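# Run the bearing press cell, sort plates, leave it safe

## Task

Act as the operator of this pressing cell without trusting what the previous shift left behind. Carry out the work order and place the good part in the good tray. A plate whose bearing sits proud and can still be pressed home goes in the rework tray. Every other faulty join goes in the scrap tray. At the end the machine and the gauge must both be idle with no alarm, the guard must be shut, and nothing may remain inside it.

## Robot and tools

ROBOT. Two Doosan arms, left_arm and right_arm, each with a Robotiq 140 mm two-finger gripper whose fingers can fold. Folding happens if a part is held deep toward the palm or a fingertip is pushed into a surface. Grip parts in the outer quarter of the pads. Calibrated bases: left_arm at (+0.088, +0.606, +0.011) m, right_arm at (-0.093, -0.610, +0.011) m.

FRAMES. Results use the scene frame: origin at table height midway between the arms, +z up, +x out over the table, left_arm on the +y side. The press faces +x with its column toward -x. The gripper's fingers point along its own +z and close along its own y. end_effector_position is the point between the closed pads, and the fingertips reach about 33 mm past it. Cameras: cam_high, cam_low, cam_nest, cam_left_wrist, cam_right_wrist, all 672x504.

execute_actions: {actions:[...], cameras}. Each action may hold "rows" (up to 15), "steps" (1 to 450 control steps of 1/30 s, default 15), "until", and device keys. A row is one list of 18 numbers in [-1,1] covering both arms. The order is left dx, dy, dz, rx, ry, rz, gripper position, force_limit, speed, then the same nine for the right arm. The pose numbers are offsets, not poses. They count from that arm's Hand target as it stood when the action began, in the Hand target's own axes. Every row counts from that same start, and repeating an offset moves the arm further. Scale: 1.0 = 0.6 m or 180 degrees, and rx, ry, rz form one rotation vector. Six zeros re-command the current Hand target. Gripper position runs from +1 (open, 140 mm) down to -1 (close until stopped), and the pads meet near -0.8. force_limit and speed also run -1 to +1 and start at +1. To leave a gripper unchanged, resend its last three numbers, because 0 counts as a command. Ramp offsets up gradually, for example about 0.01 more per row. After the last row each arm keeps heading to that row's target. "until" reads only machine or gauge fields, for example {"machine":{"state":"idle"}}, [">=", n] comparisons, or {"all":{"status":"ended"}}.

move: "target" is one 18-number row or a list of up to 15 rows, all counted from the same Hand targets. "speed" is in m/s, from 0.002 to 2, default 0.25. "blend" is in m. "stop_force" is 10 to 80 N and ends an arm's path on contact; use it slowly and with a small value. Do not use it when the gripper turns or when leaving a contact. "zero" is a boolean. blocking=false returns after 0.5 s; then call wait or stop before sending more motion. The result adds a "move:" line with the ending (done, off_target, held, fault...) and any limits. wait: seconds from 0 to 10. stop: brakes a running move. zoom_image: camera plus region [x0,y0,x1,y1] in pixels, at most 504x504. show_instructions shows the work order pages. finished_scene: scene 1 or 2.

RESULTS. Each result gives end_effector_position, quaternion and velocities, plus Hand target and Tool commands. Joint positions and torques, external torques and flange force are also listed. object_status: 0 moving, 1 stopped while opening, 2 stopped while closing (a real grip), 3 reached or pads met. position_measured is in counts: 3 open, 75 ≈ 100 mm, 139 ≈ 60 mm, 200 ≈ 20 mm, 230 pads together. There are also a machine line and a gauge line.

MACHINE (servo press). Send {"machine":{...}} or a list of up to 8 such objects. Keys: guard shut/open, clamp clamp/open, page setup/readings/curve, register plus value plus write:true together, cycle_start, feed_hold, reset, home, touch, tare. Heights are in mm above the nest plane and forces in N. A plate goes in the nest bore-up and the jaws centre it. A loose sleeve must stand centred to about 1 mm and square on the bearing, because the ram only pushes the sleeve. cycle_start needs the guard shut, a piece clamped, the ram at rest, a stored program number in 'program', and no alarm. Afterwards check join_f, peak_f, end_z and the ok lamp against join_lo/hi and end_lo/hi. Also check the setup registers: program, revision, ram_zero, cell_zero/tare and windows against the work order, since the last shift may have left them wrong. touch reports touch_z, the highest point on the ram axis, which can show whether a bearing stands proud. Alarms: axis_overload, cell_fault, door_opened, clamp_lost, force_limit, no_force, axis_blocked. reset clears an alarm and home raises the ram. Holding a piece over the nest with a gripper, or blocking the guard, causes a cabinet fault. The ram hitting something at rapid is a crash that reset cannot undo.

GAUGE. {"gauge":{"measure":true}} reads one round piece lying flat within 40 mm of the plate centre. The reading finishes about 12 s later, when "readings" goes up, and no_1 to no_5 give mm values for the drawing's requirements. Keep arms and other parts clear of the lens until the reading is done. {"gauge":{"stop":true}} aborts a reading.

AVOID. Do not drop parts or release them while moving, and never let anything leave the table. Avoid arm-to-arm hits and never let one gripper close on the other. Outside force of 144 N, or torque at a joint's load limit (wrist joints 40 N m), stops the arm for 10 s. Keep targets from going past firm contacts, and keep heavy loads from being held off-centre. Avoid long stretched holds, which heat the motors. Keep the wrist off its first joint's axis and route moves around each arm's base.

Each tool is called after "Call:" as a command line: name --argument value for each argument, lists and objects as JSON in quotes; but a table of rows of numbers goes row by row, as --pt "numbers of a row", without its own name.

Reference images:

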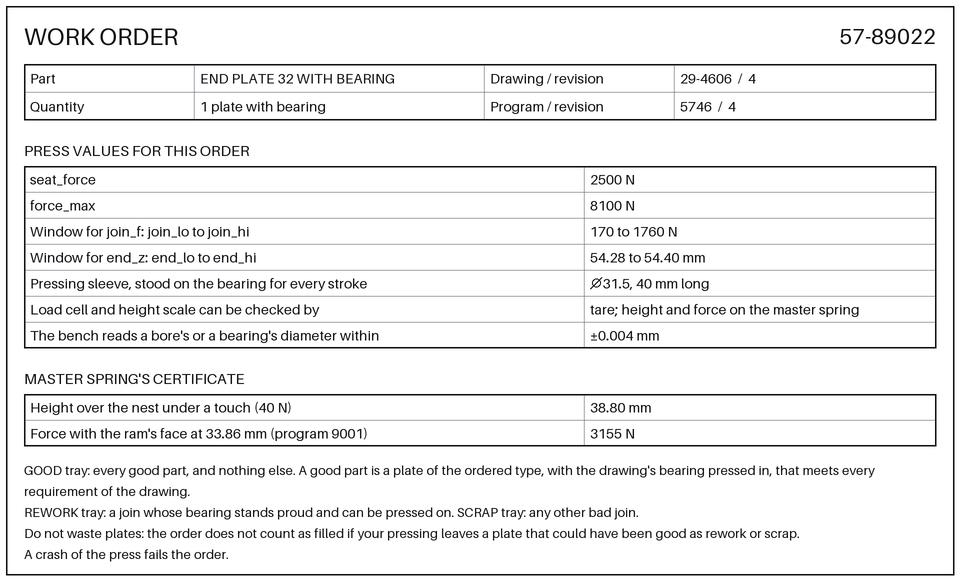

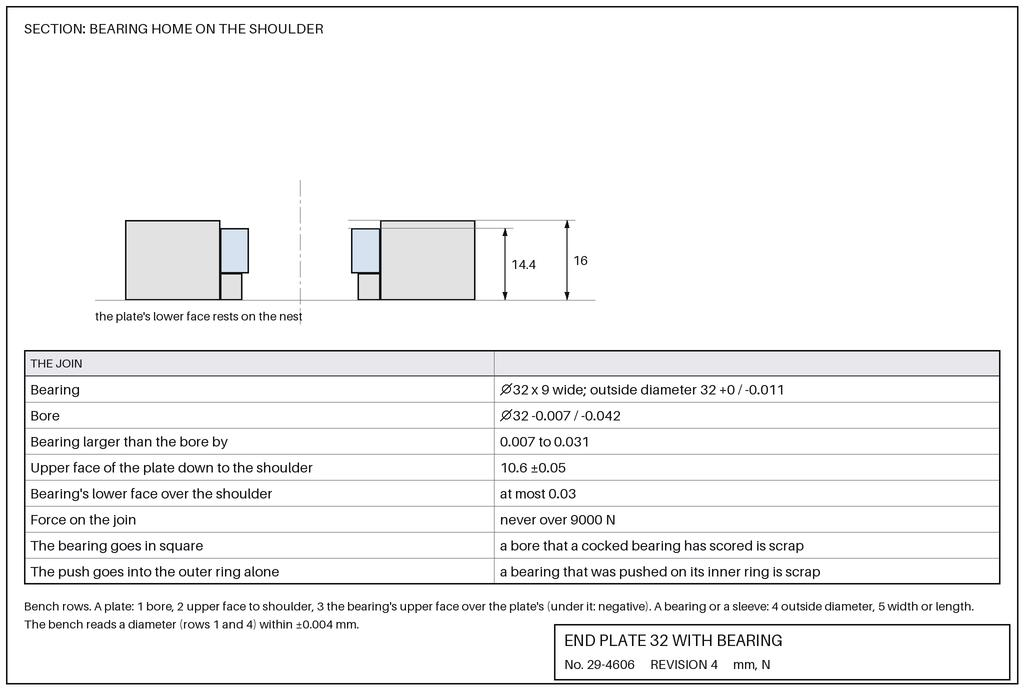

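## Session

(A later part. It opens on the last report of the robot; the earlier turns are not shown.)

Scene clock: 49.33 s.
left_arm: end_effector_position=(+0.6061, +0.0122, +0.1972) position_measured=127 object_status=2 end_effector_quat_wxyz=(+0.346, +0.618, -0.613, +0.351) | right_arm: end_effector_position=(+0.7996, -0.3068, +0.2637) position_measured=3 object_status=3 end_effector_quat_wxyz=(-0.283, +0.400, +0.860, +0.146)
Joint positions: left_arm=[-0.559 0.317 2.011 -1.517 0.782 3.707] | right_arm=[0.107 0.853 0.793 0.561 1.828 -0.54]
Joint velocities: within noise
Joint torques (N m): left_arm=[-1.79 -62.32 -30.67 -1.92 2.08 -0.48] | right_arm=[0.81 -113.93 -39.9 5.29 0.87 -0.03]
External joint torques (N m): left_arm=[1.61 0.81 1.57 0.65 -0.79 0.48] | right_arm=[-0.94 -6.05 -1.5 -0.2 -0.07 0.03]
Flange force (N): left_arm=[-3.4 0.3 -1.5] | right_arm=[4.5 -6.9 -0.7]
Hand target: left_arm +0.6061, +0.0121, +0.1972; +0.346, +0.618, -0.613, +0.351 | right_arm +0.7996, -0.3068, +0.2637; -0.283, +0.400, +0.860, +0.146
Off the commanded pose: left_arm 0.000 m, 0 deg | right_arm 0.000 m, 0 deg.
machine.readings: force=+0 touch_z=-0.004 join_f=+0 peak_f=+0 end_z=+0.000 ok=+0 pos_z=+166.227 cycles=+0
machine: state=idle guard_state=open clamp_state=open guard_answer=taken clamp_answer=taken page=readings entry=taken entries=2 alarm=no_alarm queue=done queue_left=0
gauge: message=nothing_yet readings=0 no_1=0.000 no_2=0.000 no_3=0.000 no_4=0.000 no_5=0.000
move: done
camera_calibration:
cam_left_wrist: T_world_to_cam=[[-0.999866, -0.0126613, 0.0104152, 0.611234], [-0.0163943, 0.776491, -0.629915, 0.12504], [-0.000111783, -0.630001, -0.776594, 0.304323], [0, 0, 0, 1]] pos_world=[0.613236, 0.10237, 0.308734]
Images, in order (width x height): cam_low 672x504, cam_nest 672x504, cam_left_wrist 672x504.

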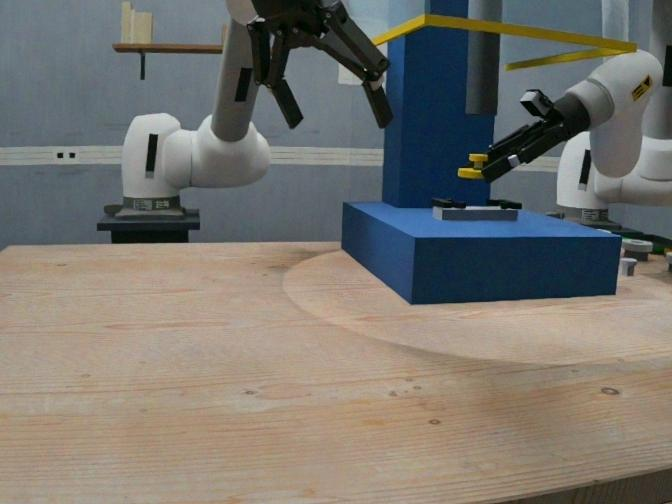

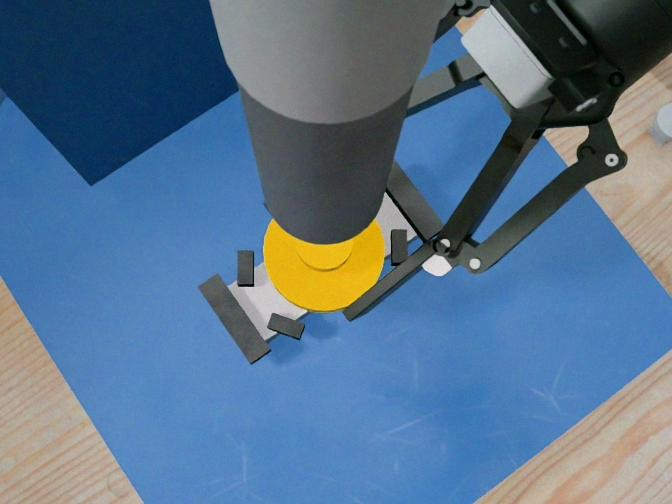

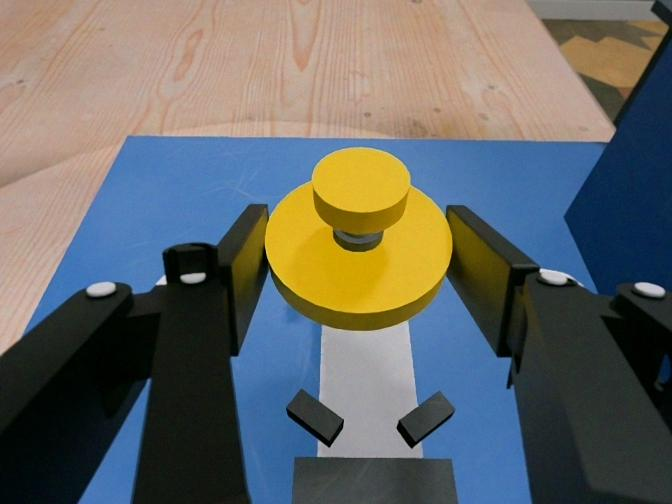

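Call:
move --target '[-0.0664,0.006,0.0383,0,0,0,-1,0.2,-0.9,0,0,0,0,0,0,1,1,1]' --speed 0.08 --cameras '[]'

Call:
move --target '[-0.03,0,0.0173,0,0,0,-1,0.2,-0.9,0,0,0,0,0,0,1,1,1]' --speed 0.01 --stop_force 12 --cameras '["cam_left_wrist","cam_nest"]'

Call:
execute_actions --actions '[{"rows":[[0.001,0,-0.0006,0,0,0,-1,0.2,-0.9,0,0,0,0,0,0,1,1,1]],"steps":15},{"rows":[[0,0,0,0,0,0,0.3,0.2,-0.8,0,0,0,0,0,0,1,1,1]],"steps":60}]' --cameras '["cam_left_wrist","cam_nest","cam_low"]'

Scene clock: 50.53 s.
left_arm: end_effector_position=(+0.6027, +0.0129, +0.1513) position_measured=127 object_status=2 end_effector_quat_wxyz=(+0.346, +0.618, -0.613, +0.351) | right_arm: end_effector_position=(+0.7996, -0.3068, +0.2637) position_measured=3 object_status=3 end_effector_quat_wxyz=(-0.283, +0.400, +0.860, +0.146)
Joint positions: left_arm=[-0.562 0.373 2.044 -1.608 0.779 3.833] | right_arm=[0.107 0.853 0.793 0.561 1.828 -0.54]
Joint velocities: within noise
Joint torques (N m): left_arm=[-2.83 -64.92 -28.33 -1.98 2.42 -0.49] | right_arm=[0.68 -114.16 -40.02 5.26 0.95 -0.03]
External joint torques (N m): left_arm=[2.63 0.49 2.04 0.55 -0.88 0.49] | right_arm=[-0.85 -5.75 -1.43 -0.16 -0.16 0.03]
Flange force (N): left_arm=[-4.3 0.6 -3.4] | right_arm=[4.4 -6.6 -0.5]
Hand target: left_arm +0.6027, +0.0129, +0.1512; +0.346, +0.618, -0.613, +0.351 | right_arm +0.7996, -0.3068, +0.2637; -0.283, +0.400, +0.860, +0.146
Off the commanded pose: left_arm 0.000 m, 0 deg | right_arm 0.000 m, 0 deg.
machine.readings: force=+0 touch_z=-0.004 join_f=+0 peak_f=+0 end_z=+0.000 ok=+0 pos_z=+166.227 cycles=+0
machine: state=idle guard_state=open clamp_state=open guard_answer=taken clamp_answer=taken page=readings entry=taken entries=2 alarm=no_alarm queue=done queue_left=0
gauge: message=nothing_yet readings=0 no_1=0.000 no_2=0.000 no_3=0.000 no_4=0.000 no_5=0.000
move: done
No camera images: "cameras" was empty.

Scene clock: 52.20 s.
left_arm: end_effector_position=(+0.6027, +0.0130, +0.1407) position_measured=127 object_status=2 end_effector_quat_wxyz=(+0.346, +0.617, -0.613, +0.351) | right_arm: end_effector_position=(+0.7996, -0.3068, +0.2637) position_measured=3 object_status=3 end_effector_quat_wxyz=(-0.283, +0.400, +0.860, +0.146)
Joint positions: left_arm=[-0.561 0.387 2.049 -1.629 0.781 3.861] | right_arm=[0.107 0.853 0.793 0.561 1.828 -0.54]
Joint velocities: within noise
Joint torques (N m): left_arm=[-4.32 -52.7 -20.08 -0.03 -0.41 -0.65] | right_arm=[0.76 -113.85 -40.08 5.26 0.84 -0.04]
External joint torques (N m): left_arm=[4.32 -12.32 -5.46 -1.42 1.99 0.65] | right_arm=[-0.87 -6.74 -1.6 -0.13 -0.04 0.04]
Flange force (N): left_arm=[8.2 0.7 -15.6] | right_arm=[5.3 -7.8 -0.6]
Hand target: left_arm +0.6027, +0.0130, +0.1406; +0.346, +0.617, -0.613, +0.351 (not the last commanded pose) | right_arm +0.7996, -0.3068, +0.2637; -0.283, +0.400, +0.860, +0.146
Off the commanded pose: left_arm 0.010 m, 0 deg | right_arm 0.000 m, 0 deg.
machine.readings: force=+0 touch_z=-0.004 join_f=+0 peak_f=+0 end_z=+0.000 ok=+0 pos_z=+166.227 cycles=+0
machine: state=idle guard_state=open clamp_state=open guard_answer=taken clamp_answer=taken page=readings entry=taken entries=2 alarm=no_alarm queue=done queue_left=0
gauge: message=nothing_yet readings=0 no_1=0.000 no_2=0.000 no_3=0.000 no_4=0.000 no_5=0.000
move: contact (left_arm)
camera_calibration:
cam_left_wrist: T_world_to_cam=[[-0.999867, -0.0125792, 0.0103574, 0.608442], [-0.0162941, 0.776217, -0.630255, 0.0886852], [-0.000111476, -0.63034, -0.776319, 0.260899], [0, 0, 0, 1]] pos_world=[0.609836, 0.10327, 0.252133]
Images, in order (width x height): cam_nest 672x504, cam_left_wrist 672x504.

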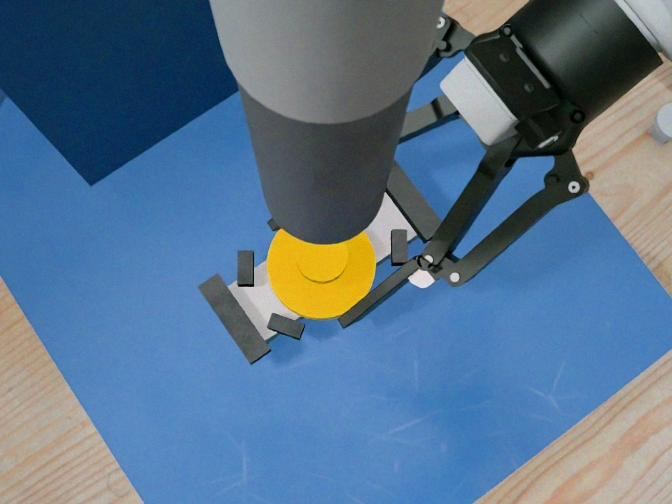

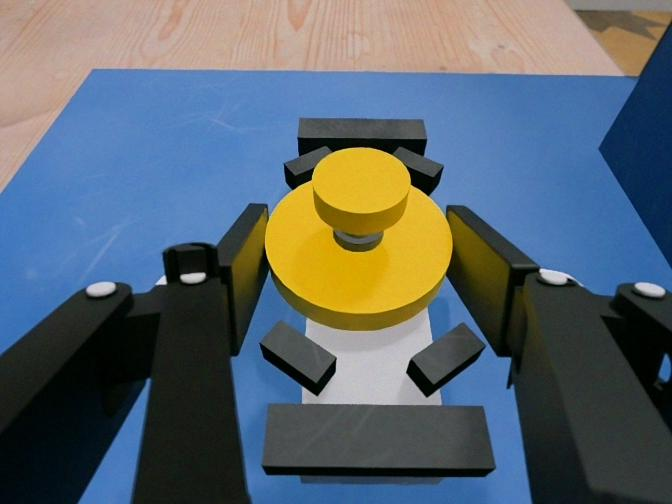

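Scene clock: 54.90 s.
left_arm: end_effector_position=(+0.6027, +0.0130, +0.1413) position_measured=91 object_status=3 end_effector_quat_wxyz=(+0.346, +0.617, -0.613, +0.351) | right_arm: end_effector_position=(+0.7996, -0.3068, +0.2637) position_measured=3 object_status=3 end_effector_quat_wxyz=(-0.283, +0.400, +0.860, +0.146)
Joint positions: left_arm=[-0.561 0.386 2.049 -1.628 0.781 3.86] | right_arm=[0.107 0.853 0.793 0.561 1.828 -0.54]
Joint velocities: within noise
Joint torques (N m): left_arm=[-2.45 -62.45 -25.07 -1.38 1.58 -0.42] | right_arm=[0.73 -113.85 -40.1 5.21 0.87 -0.03]
External joint torques (N m): left_arm=[2.57 -2.62 -0.51 -0.06 -0.01 0.41] | right_arm=[-0.84 -6.83 -1.6 -0.08 -0.07 0.03]
External joint torques at the end of the 1st action: left_arm=[2.64 -1.22 1.36 0.51 -0.44 0.43] | right_arm=[-0.8 -6.01 -1.47 -0.23 0.03 -0.03]
Flange force (N): left_arm=[-0.2 -0.2 -5.5] | right_arm=[5.4 -7.9 -0.5]
Flange force at the end of the 1st action (N): left_arm=[-2.3 0.9 -5.5] | right_arm=[4.6 -6.8 -0.7]
Hand target: left_arm +0.6027, +0.0130, +0.1413; +0.346, +0.617, -0.613, +0.351 | right_arm +0.7996, -0.3068, +0.2637; -0.283, +0.400, +0.860, +0.146
Off the commanded pose: left_arm 0.000 m, 0 deg | right_arm 0.000 m, 0 deg.
machine.readings: force=+0 touch_z=-0.004 join_f=+0 peak_f=+0 end_z=+0.000 ok=+0 pos_z=+166.227 cycles=+0
machine: state=idle guard_state=open clamp_state=open guard_answer=taken clamp_answer=taken page=readings entry=taken entries=2 alarm=no_alarm queue=done queue_left=0
gauge: message=nothing_yet readings=0 no_1=0.000 no_2=0.000 no_3=0.000 no_4=0.000 no_5=0.000
camera_calibration:
cam_left_wrist: T_world_to_cam=[[-0.999867, -0.0126432, 0.0102789, 0.608462], [-0.0162943, 0.776265, -0.630196, 0.0891067], [-0.0000114626, -0.63028, -0.776368, 0.261387], [0, 0, 0, 1]] pos_world=[0.609836, 0.10327, 0.252833]
Images, in order (width x height): cam_low 672x504, cam_nest 672x504, cam_left_wrist 672x504.

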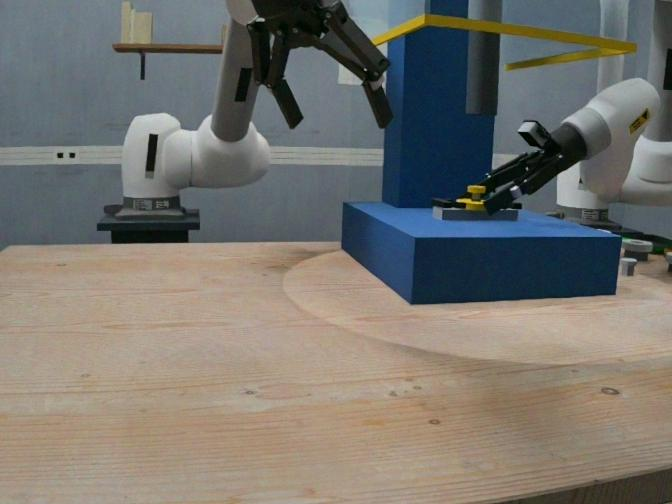

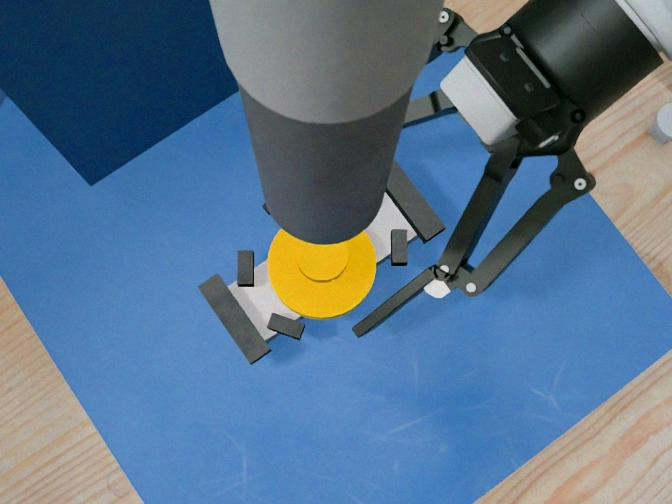

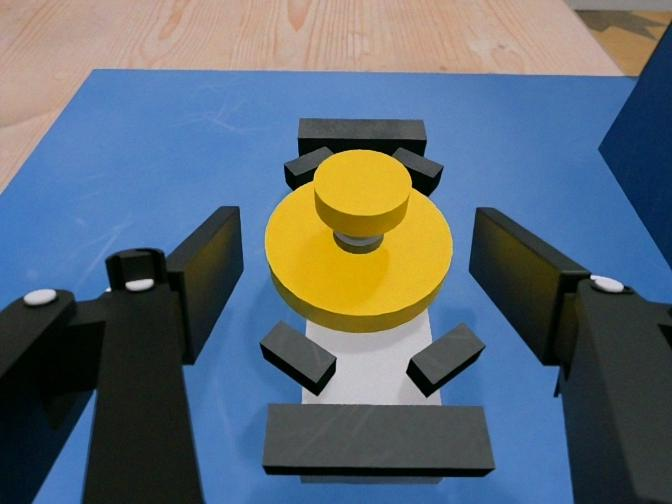

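Call:
move --pt "0 0 -0.1667 0 0 0 0.3 0.2 -0.8 0 0 0 0 0 0 1 1 1" --pt "-0.1046 -0.0117 -0.5112 0 0 0 0.3 0.2 -0.8 0 0 0 0 0 0 1 1 1" --speed '[0.08,0.2]' --cameras '["cam_nest"]'

Call:
execute_actions --actions '[{"machine":[{"clamp":"clamp"},{"guard":"shut"},{"register":"program","value":9001,"write":true},{"touch":true},{"cycle_start":true}],"steps":60}]' --cameras '["cam_nest"]'

Scene clock: 57.97 s.
left_arm: end_effector_position=(+0.6068, +0.3083, +0.2453) position_measured=91 object_status=3 end_effector_quat_wxyz=(+0.346, +0.617, -0.613, +0.351) | right_arm: end_effector_position=(+0.7996, -0.3068, +0.2637) position_measured=3 object_status=3 end_effector_quat_wxyz=(-0.283, +0.400, +0.860, +0.146)
Joint positions: left_arm=[-0.053 0.142 2.13 -1.195 1.161 3.739] | right_arm=[0.107 0.853 0.793 0.561 1.828 -0.54]
Joint velocities: within noise
Joint torques (N m): left_arm=[-2.91 -42.42 -29.48 -0.57 1.32 -0.46] | right_arm=[0.54 -113.75 -39.96 5.28 0.88 -0.04]
External joint torques (N m): left_arm=[2.63 -2.51 -0.5 -0.07 0.03 0.46] | right_arm=[-0.66 -6.23 -1.4 -0.19 -0.07 0.04]
Flange force (N): left_arm=[-0.6 2.4 -5.9] | right_arm=[5.0 -7.4 -0.2]
Hand target: left_arm +0.6068, +0.3083, +0.2453; +0.346, +0.617, -0.613, +0.351 | right_arm +0.7996, -0.3068, +0.2637; -0.283, +0.400, +0.860, +0.146
Off the commanded pose: left_arm 0.000 m, 0 deg | right_arm 0.000 m, 0 deg.
machine.readings: force=+0 touch_z=-0.004 join_f=+0 peak_f=+0 end_z=+0.000 ok=+0 pos_z=+166.227 cycles=+0
machine: state=idle guard_state=open clamp_state=open guard_answer=taken clamp_answer=taken page=readings entry=taken entries=2 alarm=no_alarm queue=done queue_left=0
gauge: message=nothing_yet readings=0 no_1=0.000 no_2=0.000 no_3=0.000 no_4=0.000 no_5=0.000
move: done
Images, in order (width x height): cam_nest 672x504.

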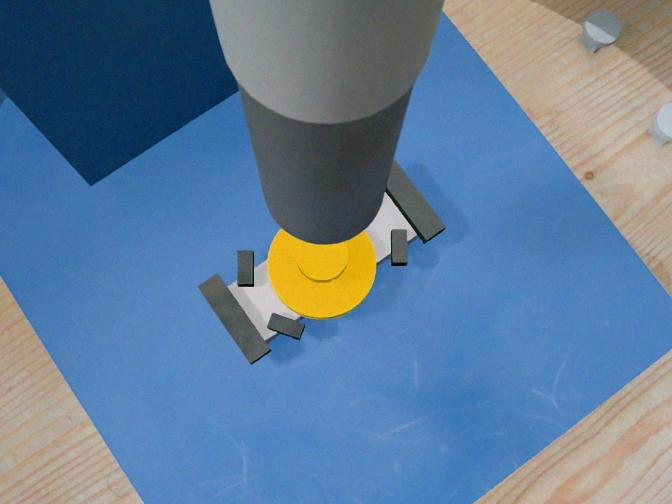

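Scene clock: 60.17 s.
left_arm: end_effector_position=(+0.6068, +0.3083, +0.2453) position_measured=91 object_status=3 end_effector_quat_wxyz=(+0.346, +0.617, -0.613, +0.351) | right_arm: end_effector_position=(+0.7996, -0.3068, +0.2637) position_measured=3 object_status=3 end_effector_quat_wxyz=(-0.283, +0.400, +0.860, +0.146)
Joint positions: left_arm=[-0.053 0.142 2.13 -1.195 1.161 3.739] | right_arm=[0.107 0.853 0.793 0.561 1.828 -0.54]
Joint velocities: within noise
Joint torques (N m): left_arm=[-2.56 -42.39 -29.58 -0.55 1.34 -0.39] | right_arm=[0.81 -113.66 -39.93 5.31 0.84 -0.03]
External joint torques (N m): left_arm=[2.54 -2.41 -0.34 -0.06 0.01 0.39] | right_arm=[-0.93 -6.88 -1.73 -0.18 -0.03 0.03]
Flange force (N): left_arm=[-0.6 2.5 -5.7] | right_arm=[5.2 -7.6 -0.9]
Hand target: left_arm +0.6068, +0.3083, +0.2453; +0.346, +0.617, -0.613, +0.351 | right_arm +0.7996, -0.3068, +0.2637; -0.283, +0.400, +0.860, +0.146
Tool commands: left_gripper/position=+0.3 left_gripper/force_limit=+0.2 left_gripper/speed=-0.8 right_gripper/position=+1.0 right_gripper/force_limit=+1.0 right_gripper/speed=+1.0
Off the commanded pose: left_arm 0.000 m, 0 deg | right_arm 0.000 m, 0 deg.
machine.readings: force=+0 touch_z=-0.004 join_f=+0 peak_f=+0 end_z=+0.000 ok=+0 pos_z=+166.227 cycles=+0
machine: state=idle guard_state=between clamp_state=clamped guard_answer=taken clamp_answer=taken page=readings entry=taken entries=2 alarm=no_alarm queue=running queue_left=3
gauge: message=nothing_yet readings=0 no_1=0.000 no_2=0.000 no_3=0.000 no_4=0.000 no_5=0.000
Images, in order (width x height): cam_nest 672x504.

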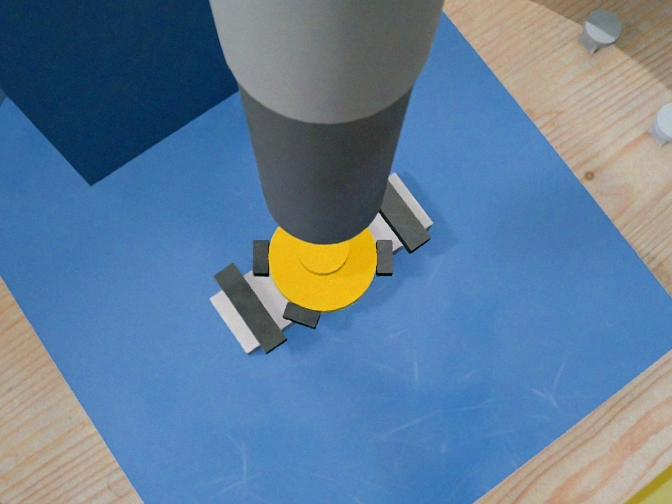

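Call:
move --target '[-0.1977,-0.0833,-0.059,0,-0.1667,0,0.3,0.1,-1,0,0,0,0,0,0,1,1,1]' --speed 0.25 --cameras '["cam_left_wrist"]'

Call:
zoom_image --camera "cam_left_wrist" --region '[240, 60, 440, 220]'

Scene clock: 62.10 s.
left_arm: end_effector_position=(+0.6562, +0.4002, +0.1620) position_measured=91 object_status=3 end_effector_quat_wxyz=(+0.175, +0.687, -0.682, +0.179) | right_arm: end_effector_position=(+0.7996, -0.3068, +0.2637) position_measured=3 object_status=3 end_effector_quat_wxyz=(-0.283, +0.400, +0.860, +0.146)
Joint positions: left_arm=[-0.101 0.177 2.005 -0.619 0.973 3.354] | right_arm=[0.107 0.853 0.793 0.561 1.828 -0.54]
Joint velocities: within noise
Joint torques (N m): left_arm=[-2.95 -49.2 -32.74 1.48 0.31 -0.52] | right_arm=[0.87 -114.56 -39.91 5.27 0.8 -0.02]
External joint torques (N m): left_arm=[2.88 -2.54 -0.63 0.29 -0.03 0.52] | right_arm=[-1.01 -5.5 -1.53 -0.17 0 0.02]
Flange force (N): left_arm=[-4.0 1.8 -5.2] | right_arm=[3.9 -5.7 -1.2]
Hand target: left_arm +0.6562, +0.4002, +0.1620; +0.175, +0.687, -0.682, +0.179 | right_arm +0.7996, -0.3068, +0.2637; -0.283, +0.400, +0.860, +0.146
Off the commanded pose: left_arm 0.000 m, 0 deg | right_arm 0.000 m, 0 deg.
machine.readings: force=+0 touch_z=-0.004 join_f=+0 peak_f=+0 end_z=+0.000 ok=+0 pos_z=+166.227 cycles=+0
machine: state=idle guard_state=shut clamp_state=clamped guard_answer=taken clamp_answer=taken page=readings entry=taken entries=3 alarm=no_alarm queue=running queue_left=2
gauge: message=nothing_yet readings=0 no_1=0.000 no_2=0.000 no_3=0.000 no_4=0.000 no_5=0.000
move: done
camera_calibration:
cam_left_wrist: T_world_to_cam=[[-0.9998, -0.0188816, 0.00658127, 0.669677], [-0.019683, 0.98731, -0.157579, -0.356345], [-0.00352242, -0.157677, -0.987484, 0.368883], [0, 0, 0, 1]] pos_world=[0.663828, 0.422632, 0.303707]
Images, in order (width x height): cam_left_wrist 672x504.

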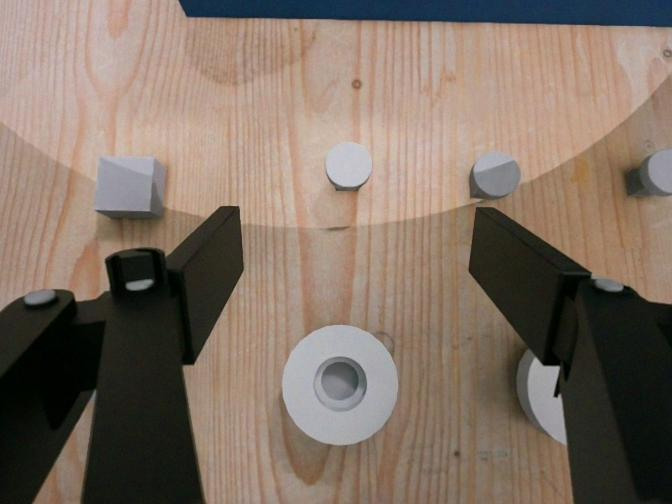

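Scaled by 2.520.

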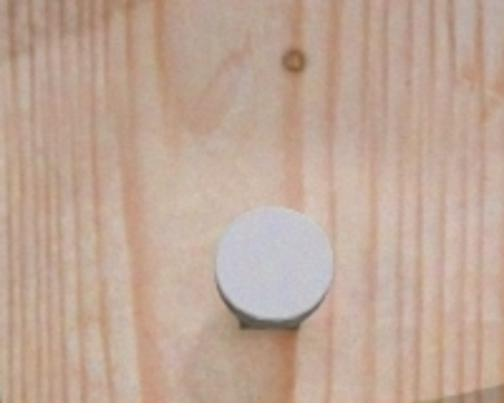

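Call:
move --pt "0.0045 -0.0008 0.15 0 0 0 0.3 0.1 -1 0 0 0 0 0 0 1 1 1" --pt "0.0045 -0.0008 0.2193 0 0 0 0.3 0.1 -1 0 0 0 0 0 0 1 1 1" --speed '[0.15,0.06]' --cameras '["cam_left_wrist"]'

Call:
zoom_image --camera "cam_left_wrist" --region '[260, 140, 440, 300]'

Scene clock: 64.00 s.
left_arm: end_effector_position=(+0.6577, +0.3340, +0.0483) position_measured=91 object_status=3 end_effector_quat_wxyz=(+0.175, +0.687, -0.682, +0.179) | right_arm: end_effector_position=(+0.7996, -0.3068, +0.2637) position_measured=3 object_status=3 end_effector_quat_wxyz=(-0.283, +0.400, +0.860, +0.146)
Joint positions: left_arm=[-0.214 0.327 2.072 -0.755 0.752 3.447] | right_arm=[0.107 0.853 0.793 0.561 1.828 -0.54]
Joint velocities: within noise
Joint torques (N m): left_arm=[-2.91 -58.17 -26.4 1.09 0.4 -0.4] | right_arm=[0.82 -114.06 -39.89 5.31 0.81 0.01]
External joint torques (N m): left_arm=[2.91 -2.01 -0.38 0.15 0 0.4] | right_arm=[-0.89 -6.78 -1.84 -0.17 0 -0.01]
Flange force (N): left_arm=[-3.9 0.5 -4.9] | right_arm=[5.0 -7.0 -1.2]
Hand target: left_arm +0.6577, +0.3340, +0.0483; +0.175, +0.687, -0.682, +0.179 | right_arm +0.7996, -0.3068, +0.2637; -0.283, +0.400, +0.860, +0.146
Off the commanded pose: left_arm 0.000 m, 0 deg | right_arm 0.000 m, 0 deg.
machine.readings: force=+0 touch_z=-0.004 join_f=+0 peak_f=+0 end_z=+0.000 ok=+0 pos_z=+143.827 cycles=+0
machine: state=busy guard_state=shut clamp_state=clamped guard_answer=taken clamp_answer=taken page=readings entry=taken entries=4 alarm=no_alarm queue=running queue_left=1
gauge: message=nothing_yet readings=0 no_1=0.000 no_2=0.000 no_3=0.000 no_4=0.000 no_5=0.000
move: done
camera_calibration:
cam_left_wrist: T_world_to_cam=[[-0.9998, -0.0188824, 0.00657949, 0.670576], [-0.0196832, 0.987326, -0.157481, -0.308914], [-0.00352247, -0.157579, -0.9875, 0.246043], [0, 0, 0, 1]] pos_world=[0.665228, 0.356432, 0.189907]
Images, in order (width x height): cam_left_wrist 672x504.

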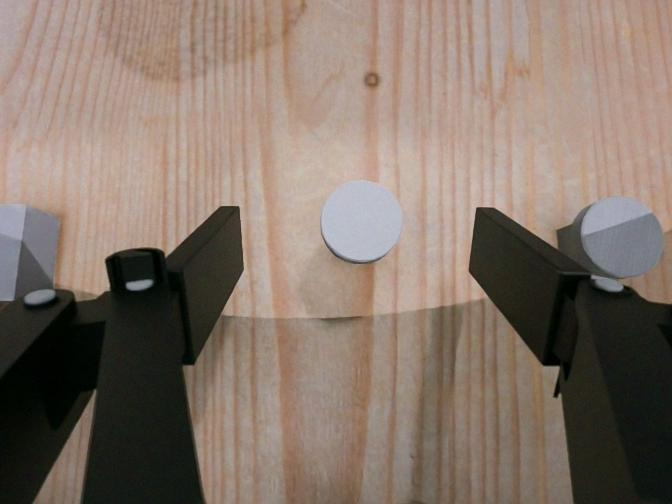

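Scaled by 2.800.

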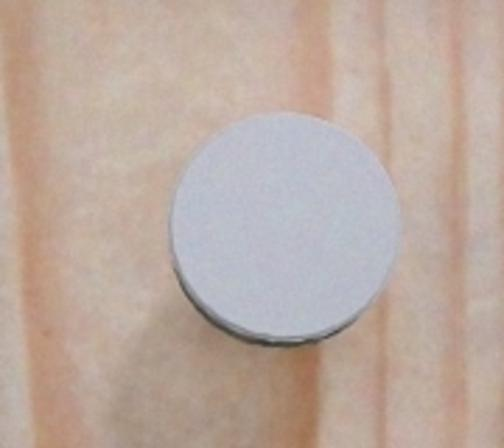

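Call:
execute_actions --actions '[{"rows":[[0.0008,0,-0.0014,0,0,0,-1,-0.2,-1,0,0,0,0,0,0,1,1,1]],"steps":110}]' --cameras '["cam_left_wrist"]'

Scene clock: 67.97 s.
left_arm: end_effector_position=(+0.6577, +0.3340, +0.0492) position_measured=183 object_status=2 end_effector_quat_wxyz=(+0.175, +0.687, -0.682, +0.179) | right_arm: end_effector_position=(+0.7996, -0.3068, +0.2637) position_measured=3 object_status=3 end_effector_quat_wxyz=(-0.283, +0.400, +0.860, +0.146)
Joint positions: left_arm=[-0.214 0.325 2.071 -0.754 0.753 3.445] | right_arm=[0.107 0.853 0.793 0.561 1.828 -0.54]
Joint velocities: within noise
Joint torques (N m): left_arm=[-3.63 -55.97 -25.49 1.36 0.34 -0.49] | right_arm=[0.95 -114.03 -40.01 5.26 0.86 -0.09]
External joint torques (N m): left_arm=[3.26 -3.9 -1.34 -0.14 0.08 0.5] | right_arm=[-1.12 -5.49 -1.26 -0.18 -0.06 0.09]
Flange force (N): left_arm=[-3.3 1.0 -7.6] | right_arm=[4.1 -6.6 -0.6]
Hand target: left_arm +0.6577, +0.3340, +0.0492; +0.175, +0.687, -0.682, +0.179 | right_arm +0.7996, -0.3068, +0.2637; -0.283, +0.400, +0.860, +0.146
Off the commanded pose: left_arm 0.000 m, 0 deg | right_arm 0.000 m, 0 deg.
machine.readings: force=+0 touch_z=-0.004 join_f=+0 peak_f=+0 end_z=+0.000 ok=+0 pos_z=+96.227 cycles=+0
machine: state=busy guard_state=shut clamp_state=clamped guard_answer=taken clamp_answer=taken page=readings entry=taken entries=4 alarm=no_alarm queue=running queue_left=1
gauge: message=nothing_yet readings=0 no_1=0.000 no_2=0.000 no_3=0.000 no_4=0.000 no_5=0.000
camera_calibration:
cam_left_wrist: T_world_to_cam=[[-0.9998, -0.0188824, 0.00657949, 0.670569], [-0.0196832, 0.987326, -0.157481, -0.308756], [-0.00352247, -0.157579, -0.9875, 0.24703], [0, 0, 0, 1]] pos_world=[0.665228, 0.356432, 0.190907]
Images, in order (width x height): cam_left_wrist 672x504.

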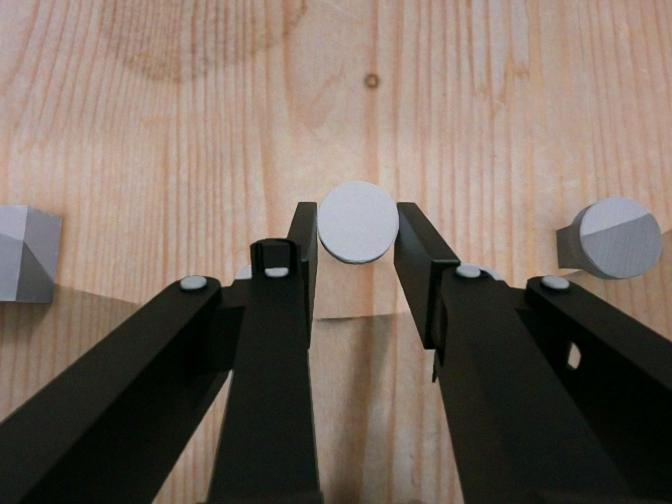

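Call:
move --pt "0.0542 0 -0.0938 0 0 0 -1 -0.2 -1 0 0 0 0 0 0 1 1 1" --pt "-0.5629 -0.4135 -0.4405 0 0 0 -1 -0.2 -1 0 0 0 0 0 0 1 1 1" --speed '[0.08,0.18]' --cameras '["cam_left_wrist"]'

Scene clock: 72.90 s.
left_arm: end_effector_position=(+0.9017, +0.7597, +0.1172) position_measured=183 object_status=2 end_effector_quat_wxyz=(+0.175, +0.687, -0.682, +0.179) | right_arm: end_effector_position=(+0.7996, -0.3068, +0.2637) position_measured=3 object_status=3 end_effector_quat_wxyz=(-0.283, +0.400, +0.860, +0.146)
Joint positions: left_arm=[0.369 0.642 1.397 -0.498 1.308 3.646] | right_arm=[0.107 0.853 0.793 0.561 1.828 -0.54]
Joint velocities: within noise
Joint torques (N m): left_arm=[-3.16 -96.27 -35.49 2.09 0.7 -0.42] | right_arm=[0.61 -114.2 -39.91 5.24 0.82 -0.04]
External joint torques (N m): left_arm=[3.2 -2.43 -0.82 0.13 -0.04 0.42] | right_arm=[-0.77 -5.57 -1.46 -0.15 -0.02 0.04]
Flange force (N): left_arm=[-1.9 2.9 -3.4] | right_arm=[4.2 -5.9 -0.9]
Hand target: left_arm +0.9018, +0.7597, +0.1172; +0.175, +0.687, -0.682, +0.179 | right_arm +0.7996, -0.3068, +0.2637; -0.283, +0.400, +0.860, +0.146
Off the commanded pose: left_arm 0.000 m, 0 deg | right_arm 0.000 m, 0 deg.
machine.readings: force=+0 touch_z=-0.004 join_f=+0 peak_f=+0 end_z=+0.000 ok=+0 pos_z=+56.497 cycles=+0
machine: state=busy guard_state=shut clamp_state=clamped guard_answer=taken clamp_answer=taken page=readings entry=taken entries=4 alarm=no_alarm queue=running queue_left=1
gauge: message=nothing_yet readings=0 no_1=0.000 no_2=0.000 no_3=0.000 no_4=0.000 no_5=0.000
move: done
camera_calibration:
cam_left_wrist: T_world_to_cam=[[-0.9998, -0.0188824, 0.00657949, 0.922211], [-0.0196832, 0.987326, -0.157481, -0.713547], [-0.00352247, -0.157579, -0.9875, 0.382122], [0, 0, 0, 1]] pos_world=[0.909328, 0.782132, 0.258907]
Images, in order (width x height): cam_left_wrist 672x504.

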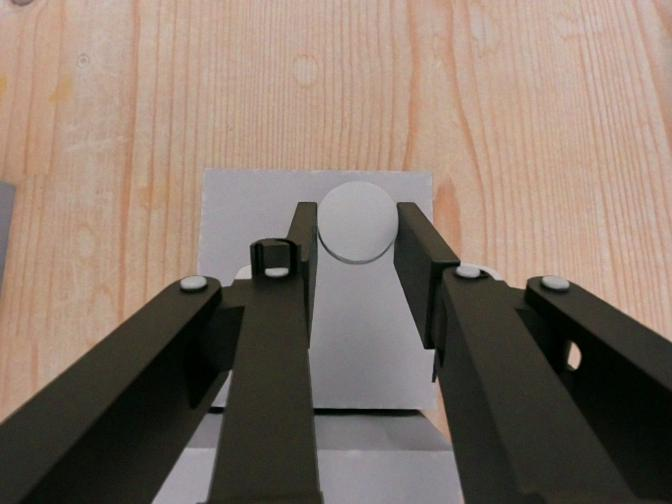

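Call:
move --target '[-0.04,-0.0067,0.0693,0,0,0,-1,-0.2,-1,0,0,0,0,0,0,1,1,1]' --speed 0.08 --cameras '[]'

Call:
move --target '[-0.0167,0,0.0289,0,0,0,-1,-0.2,-1,0,0,0,0,0,0,1,1,1]' --speed 0.01 --stop_force 12 --cameras '["cam_left_wrist"]'

Call:
execute_actions --actions '[{"rows":[[0.0005,0,-0.0009,0,0,0,-1,-0.2,-1,0,0,0,0,0,0,1,1,1]],"steps":15},{"rows":[[0,0,0,0,0,0,0.3,0.1,-1,0,0,0,0,0,0,1,1,1]],"steps":60}]' --cameras '["cam_left_wrist"]'

Scene clock: 74.00 s.
left_arm: end_effector_position=(+0.9059, +0.7606, +0.0693) position_measured=183 object_status=2 end_effector_quat_wxyz=(+0.175, +0.687, -0.682, +0.179) | right_arm: end_effector_position=(+0.7996, -0.3068, +0.2637) position_measured=3 object_status=3 end_effector_quat_wxyz=(-0.283, +0.400, +0.860, +0.146)
Joint positions: left_arm=[0.368 0.685 1.417 -0.507 1.252 3.678] | right_arm=[0.107 0.853 0.793 0.561 1.828 -0.54]
Joint velocities: within noise
Joint torques (N m): left_arm=[-2.54 -99.51 -35.05 2.02 0.65 -0.42] | right_arm=[0.91 -114.11 -39.88 5.3 0.84 -0.1]
External joint torques (N m): left_arm=[2.06 -1.09 0.17 0.08 0.05 0.42] | right_arm=[-1.09 -5.55 -1.4 -0.22 -0.04 0.1]
Flange force (N): left_arm=[-1.4 2.9 -1.4] | right_arm=[4.0 -6.2 -0.9]
Hand target: left_arm +0.9059, +0.7606, +0.0692; +0.175, +0.687, -0.682, +0.179 | right_arm +0.7996, -0.3068, +0.2637; -0.283, +0.400, +0.860, +0.146
Off the commanded pose: left_arm 0.000 m, 0 deg | right_arm 0.000 m, 0 deg.
machine.readings: force=+0 touch_z=+38.798 join_f=+0 peak_f=+0 end_z=+0.000 ok=+0 pos_z=+154.227 cycles=+0
machine: state=running guard_state=shut clamp_state=clamped guard_answer=taken clamp_answer=taken page=readings entry=taken entries=5 alarm=no_alarm queue=running queue_left=0
gauge: message=nothing_yet readings=0 no_1=0.000 no_2=0.000 no_3=0.000 no_4=0.000 no_5=0.000
move: done
No camera images: "cameras" was empty.

Scene clock: 75.23 s.
left_arm: end_effector_position=(+0.9060, +0.7606, +0.0629) position_measured=183 object_status=2 end_effector_quat_wxyz=(+0.175, +0.687, -0.682, +0.179) | right_arm: end_effector_position=(+0.7996, -0.3068, +0.2637) position_measured=3 object_status=3 end_effector_quat_wxyz=(-0.283, +0.400, +0.860, +0.146)
Joint positions: left_arm=[0.368 0.691 1.421 -0.509 1.244 3.683] | right_arm=[0.107 0.853 0.793 0.561 1.828 -0.54]
Joint velocities: within noise
Joint torques (N m): left_arm=[-6.14 -80.1 -27.28 3.21 -2.37 -0.39] | right_arm=[0.72 -113.93 -39.88 5.27 0.87 -0.08]
External joint torques (N m): left_arm=[5.93 -21.74 -7.64 -1.1 3.08 0.39] | right_arm=[-0.86 -6.03 -1.55 -0.18 -0.08 0.09]
Flange force (N): left_arm=[8.2 10.3 -24.9] | right_arm=[4.6 -6.5 -0.8]
Hand target: left_arm +0.9060, +0.7606, +0.0629; +0.175, +0.687, -0.682, +0.179 (not the last commanded pose) | right_arm +0.7996, -0.3068, +0.2637; -0.283, +0.400, +0.860, +0.146
Off the commanded pose: left_arm 0.014 m, 0 deg | right_arm 0.000 m, 0 deg.
machine.readings: force=-3 touch_z=+38.798 join_f=+0 peak_f=+0 end_z=+0.000 ok=+0 pos_z=+40.672 cycles=+0
machine: state=running guard_state=shut clamp_state=clamped guard_answer=taken clamp_answer=taken page=readings entry=taken entries=5 alarm=no_alarm queue=running queue_left=0
gauge: message=nothing_yet readings=0 no_1=0.000 no_2=0.000 no_3=0.000 no_4=0.000 no_5=0.000
move: contact (left_arm)
camera_calibration:
cam_left_wrist: T_world_to_cam=[[-0.999801, -0.0189137, 0.00638392, 0.926852], [-0.0196836, 0.98731, -0.157583, -0.722985], [-0.00332243, -0.157677, -0.987485, 0.328464], [0, 0, 0, 1]] pos_world=[0.913528, 0.783132, 0.204506]
Images, in order (width x height): cam_left_wrist 672x504.

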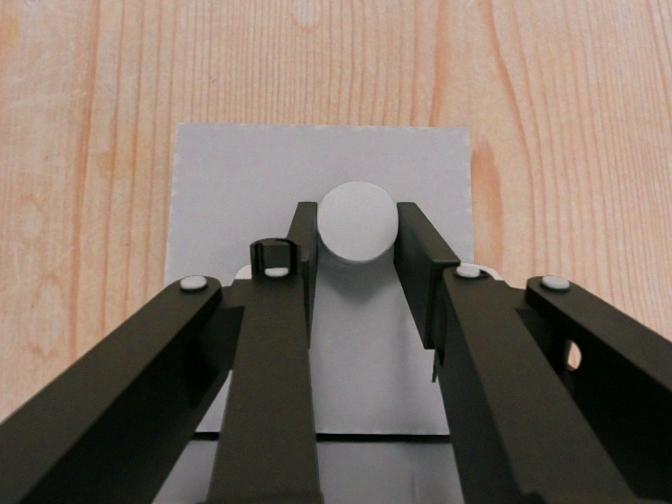

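Scene clock: 77.93 s.
left_arm: end_effector_position=(+0.9060, +0.7606, +0.0635) position_measured=91 object_status=0 end_effector_quat_wxyz=(+0.175, +0.687, -0.682, +0.179) | right_arm: end_effector_position=(+0.7996, -0.3068, +0.2637) position_measured=3 object_status=3 end_effector_quat_wxyz=(-0.283, +0.400, +0.860, +0.146)
Joint positions: left_arm=[0.368 0.69 1.42 -0.509 1.245 3.682] | right_arm=[0.107 0.853 0.793 0.561 1.828 -0.54]
Joint velocities: within noise
Joint torques (N m): left_arm=[-2.95 -98.05 -34.2 2.05 0.73 -0.46] | right_arm=[0.58 -113.79 -39.7 5.32 0.82 0]
External joint torques (N m): left_arm=[2.44 -3.8 -0.75 0.05 -0.02 0.46] | right_arm=[-0.7 -5.68 -1.5 -0.25 -0.02 0]
External joint torques at the end of the 1st action: left_arm=[4.6 -8.41 -1.65 -0.02 1.07 0.45] | right_arm=[-1.01 -5.9 -1.58 -0.22 -0.06 0.1]
Flange force (N): left_arm=[0.1 4.4 -3.7] | right_arm=[4.3 -6.0 -0.9]
Flange force at the end of the 1st action (N): left_arm=[1.3 8.2 -9.5] | right_arm=[4.3 -6.3 -1.1]
Hand target: left_arm +0.9060, +0.7606, +0.0635; +0.175, +0.687, -0.682, +0.179 | right_arm +0.7996, -0.3068, +0.2637; -0.283, +0.400, +0.860, +0.146
Off the commanded pose: left_arm 0.000 m, 0 deg | right_arm 0.000 m, 0 deg.
machine.readings: force=+0 touch_z=+38.798 join_f=+0 peak_f=+0 end_z=+0.000 ok=+0 pos_z=+117.431 cycles=+0
machine: state=running guard_state=shut clamp_state=clamped guard_answer=taken clamp_answer=taken page=readings entry=taken entries=5 alarm=no_alarm queue=running queue_left=0
gauge: message=nothing_yet readings=0 no_1=0.000 no_2=0.000 no_3=0.000 no_4=0.000 no_5=0.000
camera_calibration:
cam_left_wrist: T_world_to_cam=[[-0.999802, -0.018799, 0.00646652, 0.926744], [-0.0195833, 0.987312, -0.157581, -0.722984], [-0.0034221, -0.157677, -0.987485, 0.329148], [0, 0, 0, 1]] pos_world=[0.913528, 0.783132, 0.205107]
Images, in order (width x height): cam_left_wrist 672x504.

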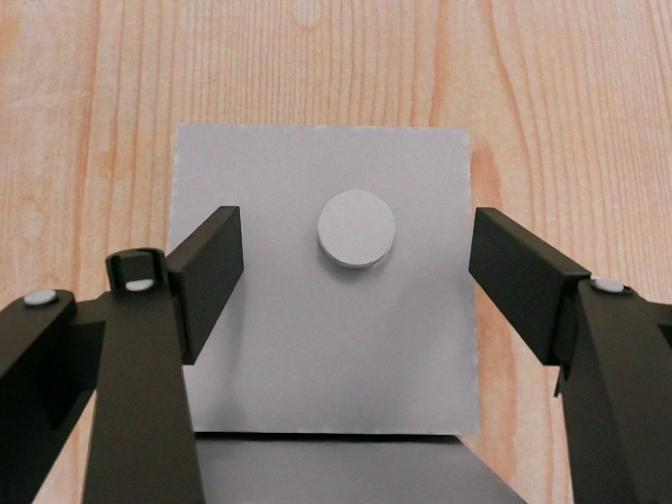

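Call:
move --pt "0.0375 0 -0.065 0 0 0 0.3 0.1 -1 0 0 0 0 0 0 1 1 1" --pt "0.382 0.3333 0.105 0 0 0 0.3 0.1 -1 0 0 0 0 0 0 1 1 1" --speed '[0.08,0.2]' --cameras '[]'

Call:
execute_actions --actions '[{"gauge":{"measure":true},"machine":{"page":"curve"},"steps":20}]' --cameras '["cam_left_wrist"]'

Call:
execute_actions --actions '[{"machine":{"page":"readings"},"steps":400,"until":{"gauge":{"readings":["=",1]}}}]' --cameras '[]'

Scene clock: 80.63 s.
left_arm: end_effector_position=(+0.7079, +0.5279, +0.1189) position_measured=91 object_status=3 end_effector_quat_wxyz=(+0.175, +0.687, -0.682, +0.179) | right_arm: end_effector_position=(+0.7996, -0.3068, +0.2637) position_measured=3 object_status=3 end_effector_quat_wxyz=(-0.283, +0.400, +0.860, +0.146)
Joint positions: left_arm=[0.117 0.3 1.938 -0.601 1.028 3.562] | right_arm=[0.107 0.853 0.793 0.561 1.828 -0.54]
Joint velocities: within noise
Joint torques (N m): left_arm=[-3.08 -60.52 -30.37 1.75 0.42 -0.45] | right_arm=[0.85 -114.07 -40.09 5.3 0.82 -0.03]
External joint torques (N m): left_arm=[3.23 -2.18 -1.32 -0.01 0.12 0.45] | right_arm=[-0.94 -6.71 -1.68 -0.17 -0.03 0.03]
Flange force (N): left_arm=[-3.6 0.9 -5.4] | right_arm=[5.1 -7.4 -0.9]
Hand target: left_arm +0.7079, +0.5279, +0.1190; +0.175, +0.687, -0.682, +0.179 | right_arm +0.7996, -0.3068, +0.2637; -0.283, +0.400, +0.860, +0.146
Off the commanded pose: left_arm 0.000 m, 0 deg | right_arm 0.000 m, 0 deg.
machine.readings: force=+0 touch_z=+38.798 join_f=+2955 peak_f=+3147 end_z=+33.858 ok=+0 pos_z=+166.227 cycles=+1
machine: state=done guard_state=shut clamp_state=clamped guard_answer=taken clamp_answer=taken page=readings entry=taken entries=5 alarm=no_alarm queue=done queue_left=0
gauge: message=nothing_yet readings=0 no_1=0.000 no_2=0.000 no_3=0.000 no_4=0.000 no_5=0.000
move: done
No camera images: "cameras" was empty.

Scene clock: 81.50 s.
left_arm: end_effector_position=(+0.7079, +0.5279, +0.1190) position_measured=91 object_status=3 end_effector_quat_wxyz=(+0.175, +0.687, -0.682, +0.179) | right_arm: end_effector_position=(+0.7996, -0.3068, +0.2637) position_measured=3 object_status=3 end_effector_quat_wxyz=(-0.283, +0.400, +0.860, +0.146)
Joint positions: left_arm=[0.117 0.3 1.938 -0.601 1.028 3.562] | right_arm=[0.107 0.853 0.793 0.561 1.828 -0.54]
Joint velocities: within noise
Joint torques (N m): left_arm=[-2.83 -59.65 -31.06 1.72 0.58 -0.41] | right_arm=[0.7 -113.92 -39.83 5.29 0.87 -0.1]
External joint torques (N m): left_arm=[3.14 -3.21 -0.58 0.02 -0.03 0.41] | right_arm=[-0.85 -6.01 -1.55 -0.2 -0.07 0.1]
Flange force (N): left_arm=[-2.8 3.8 -5.4] | right_arm=[4.6 -6.5 -0.8]
Hand target: left_arm +0.7079, +0.5279, +0.1190; +0.175, +0.687, -0.682, +0.179 | right_arm +0.7996, -0.3068, +0.2637; -0.283, +0.400, +0.860, +0.146
Tool commands: left_gripper/position=+0.3 left_gripper/force_limit=+0.1 left_gripper/speed=-1.0 right_gripper/position=+1.0 right_gripper/force_limit=+1.0 right_gripper/speed=+1.0
Off the commanded pose: left_arm 0.000 m, 0 deg | right_arm 0.000 m, 0 deg.
machine.curve: curve1_z=+39.860 curve1_f=+7 curve2_z=+39.003 curve2_f=-2 curve3_z=+38.146 curve3_f=+452 curve4_z=+37.289 curve4_f=+992 curve5_z=+36.431 curve5_f=+1535 curve6_z=+35.574 curve6_f=+2068 curve7_z=+34.717 curve7_f=+2614 curve8_z=+33.860 curve8_f=+3146
machine: state=done guard_state=shut clamp_state=clamped guard_answer=taken clamp_answer=taken page=curve entry=taken entries=5 alarm=no_alarm queue=done queue_left=0
gauge: state=busy message=measure_taken readings=0 no_1=0.000 no_2=0.000 no_3=0.000 no_4=0.000 no_5=0.000
camera_calibration:
cam_left_wrist: T_world_to_cam=[[-0.9998, -0.0188977, 0.0064826, 0.723996], [-0.0196833, 0.98731, -0.157581, -0.488199], [-0.00342243, -0.157677, -0.987485, 0.346568], [0, 0, 0, 1]] pos_world=[0.715428, 0.550332, 0.260607]
Images, in order (width x height): cam_left_wrist 672x504.

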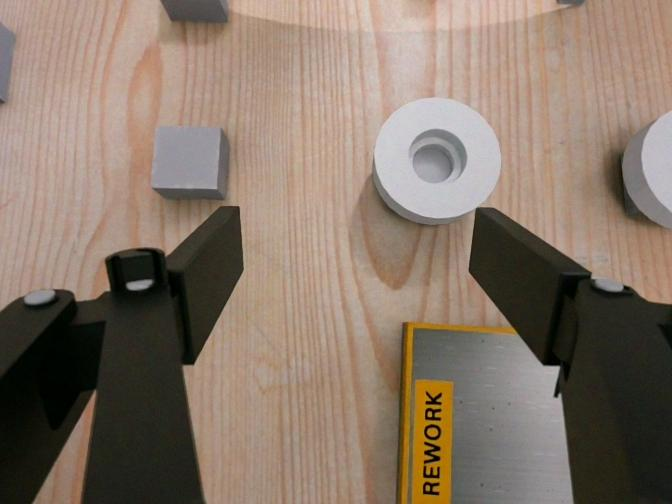

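Scene clock: 92.83 s.
left_arm: end_effector_position=(+0.7079, +0.5279, +0.1190) position_measured=91 object_status=3 end_effector_quat_wxyz=(+0.175, +0.687, -0.682, +0.179) | right_arm: end_effector_position=(+0.7996, -0.3068, +0.2637) position_measured=3 object_status=3 end_effector_quat_wxyz=(-0.283, +0.400, +0.860, +0.146)
Joint positions: left_arm=[0.117 0.3 1.938 -0.601 1.028 3.562] | right_arm=[0.107 0.853 0.793 0.561 1.828 -0.54]
Joint velocities: within noise
Joint torques (N m): left_arm=[-3.13 -59.57 -31.18 1.67 0.55 -0.44] | right_arm=[0.81 -114.21 -40.14 5.29 0.91 0.01]
External joint torques (N m): left_arm=[3.07 -2.98 -0.41 0.06 0.01 0.44] | right_arm=[-0.93 -5.58 -1.18 -0.2 -0.11 -0.01]
Flange force (N): left_arm=[-3.0 3.8 -5.1] | right_arm=[4.3 -7.2 -0.1]
Hand target: left_arm +0.7079, +0.5279, +0.1190; +0.175, +0.687, -0.682, +0.179 | right_arm +0.7996, -0.3068, +0.2637; -0.283, +0.400, +0.860, +0.146
Tool commands: left_gripper/position=+0.3 left_gripper/force_limit=+0.1 left_gripper/speed=-1.0 right_gripper/position=+1.0 right_gripper/force_limit=+1.0 right_gripper/speed=+1.0
Off the commanded pose: left_arm 0.000 m, 0 deg | right_arm 0.000 m, 0 deg.
machine.readings: force=+0 touch_z=+38.798 join_f=+2955 peak_f=+3147 end_z=+33.858 ok=+0 pos_z=+166.227 cycles=+1
machine: state=done guard_state=shut clamp_state=clamped guard_answer=taken clamp_answer=taken page=readings entry=taken entries=5 alarm=no_alarm queue=done queue_left=0
gauge: message=measure_taken readings=1 no_1=0.000 no_2=0.000 no_3=0.000 no_4=31.999 no_5=8.990
No camera images: "cameras" was empty.

Call:
move --pt "-0.345 -0.3302 -0.178 0 0 0 0.3 0.1 -1 0 0 0 0 0 0 1 1 1" --pt "-0.3821 -0.3302 -0.1138 0 0 0 0.3 0.1 -1 0 0 0 0 0 0 1 1 1" --speed '[0.2,0.06]' --cameras '["cam_left_wrist"]'

Scene clock: 95.77 s.
left_arm: end_effector_position=(+0.9041, +0.7632, +0.0681) position_measured=91 object_status=3 end_effector_quat_wxyz=(+0.175, +0.687, -0.682, +0.179) | right_arm: end_effector_position=(+0.7996, -0.3068, +0.2637) position_measured=3 object_status=3 end_effector_quat_wxyz=(-0.283, +0.400, +0.860, +0.146)
Joint positions: left_arm=[0.372 0.685 1.42 -0.507 1.251 3.682] | right_arm=[0.107 0.853 0.793 0.561 1.828 -0.54]
Joint velocities: within noise
Joint torques (N m): left_arm=[-2.96 -98.2 -34.22 2.1 0.68 -0.33] | right_arm=[0.42 -113.55 -40.06 5.26 0.81 0]
External joint torques (N m): left_arm=[2.44 -2.8 -0.72 0.02 0.02 0.33] | right_arm=[-0.49 -7.72 -1.87 -0.1 0 0]
Flange force (N): left_arm=[-0.6 3.1 -3.3] | right_arm=[6.3 -8.4 -0.6]
Hand target: left_arm +0.9041, +0.7632, +0.0681; +0.175, +0.687, -0.682, +0.179 | right_arm +0.7996, -0.3068, +0.2637; -0.283, +0.400, +0.860, +0.146
Off the commanded pose: left_arm 0.000 m, 0 deg | right_arm 0.000 m, 0 deg.
machine.readings: force=+0 touch_z=+38.798 join_f=+2955 peak_f=+3147 end_z=+33.858 ok=+0 pos_z=+166.227 cycles=+1
machine: state=done guard_state=shut clamp_state=clamped guard_answer=taken clamp_answer=taken page=readings entry=taken entries=5 alarm=no_alarm queue=done queue_left=0
gauge: message=measure_taken readings=1 no_1=0.000 no_2=0.000 no_3=0.000 no_4=31.999 no_5=8.990
move: done
camera_calibration:
cam_left_wrist: T_world_to_cam=[[-0.999802, -0.018799, 0.00646652, 0.924862], [-0.0195833, 0.987312, -0.157581, -0.724848], [-0.0034221, -0.157677, -0.987485, 0.334192], [0, 0, 0, 1]] pos_world=[0.911628, 0.785732, 0.209807]
Images, in order (width x height): cam_left_wrist 672x504.

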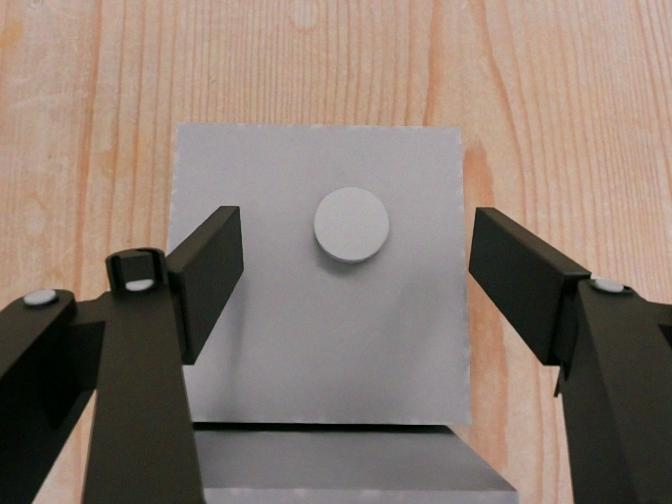

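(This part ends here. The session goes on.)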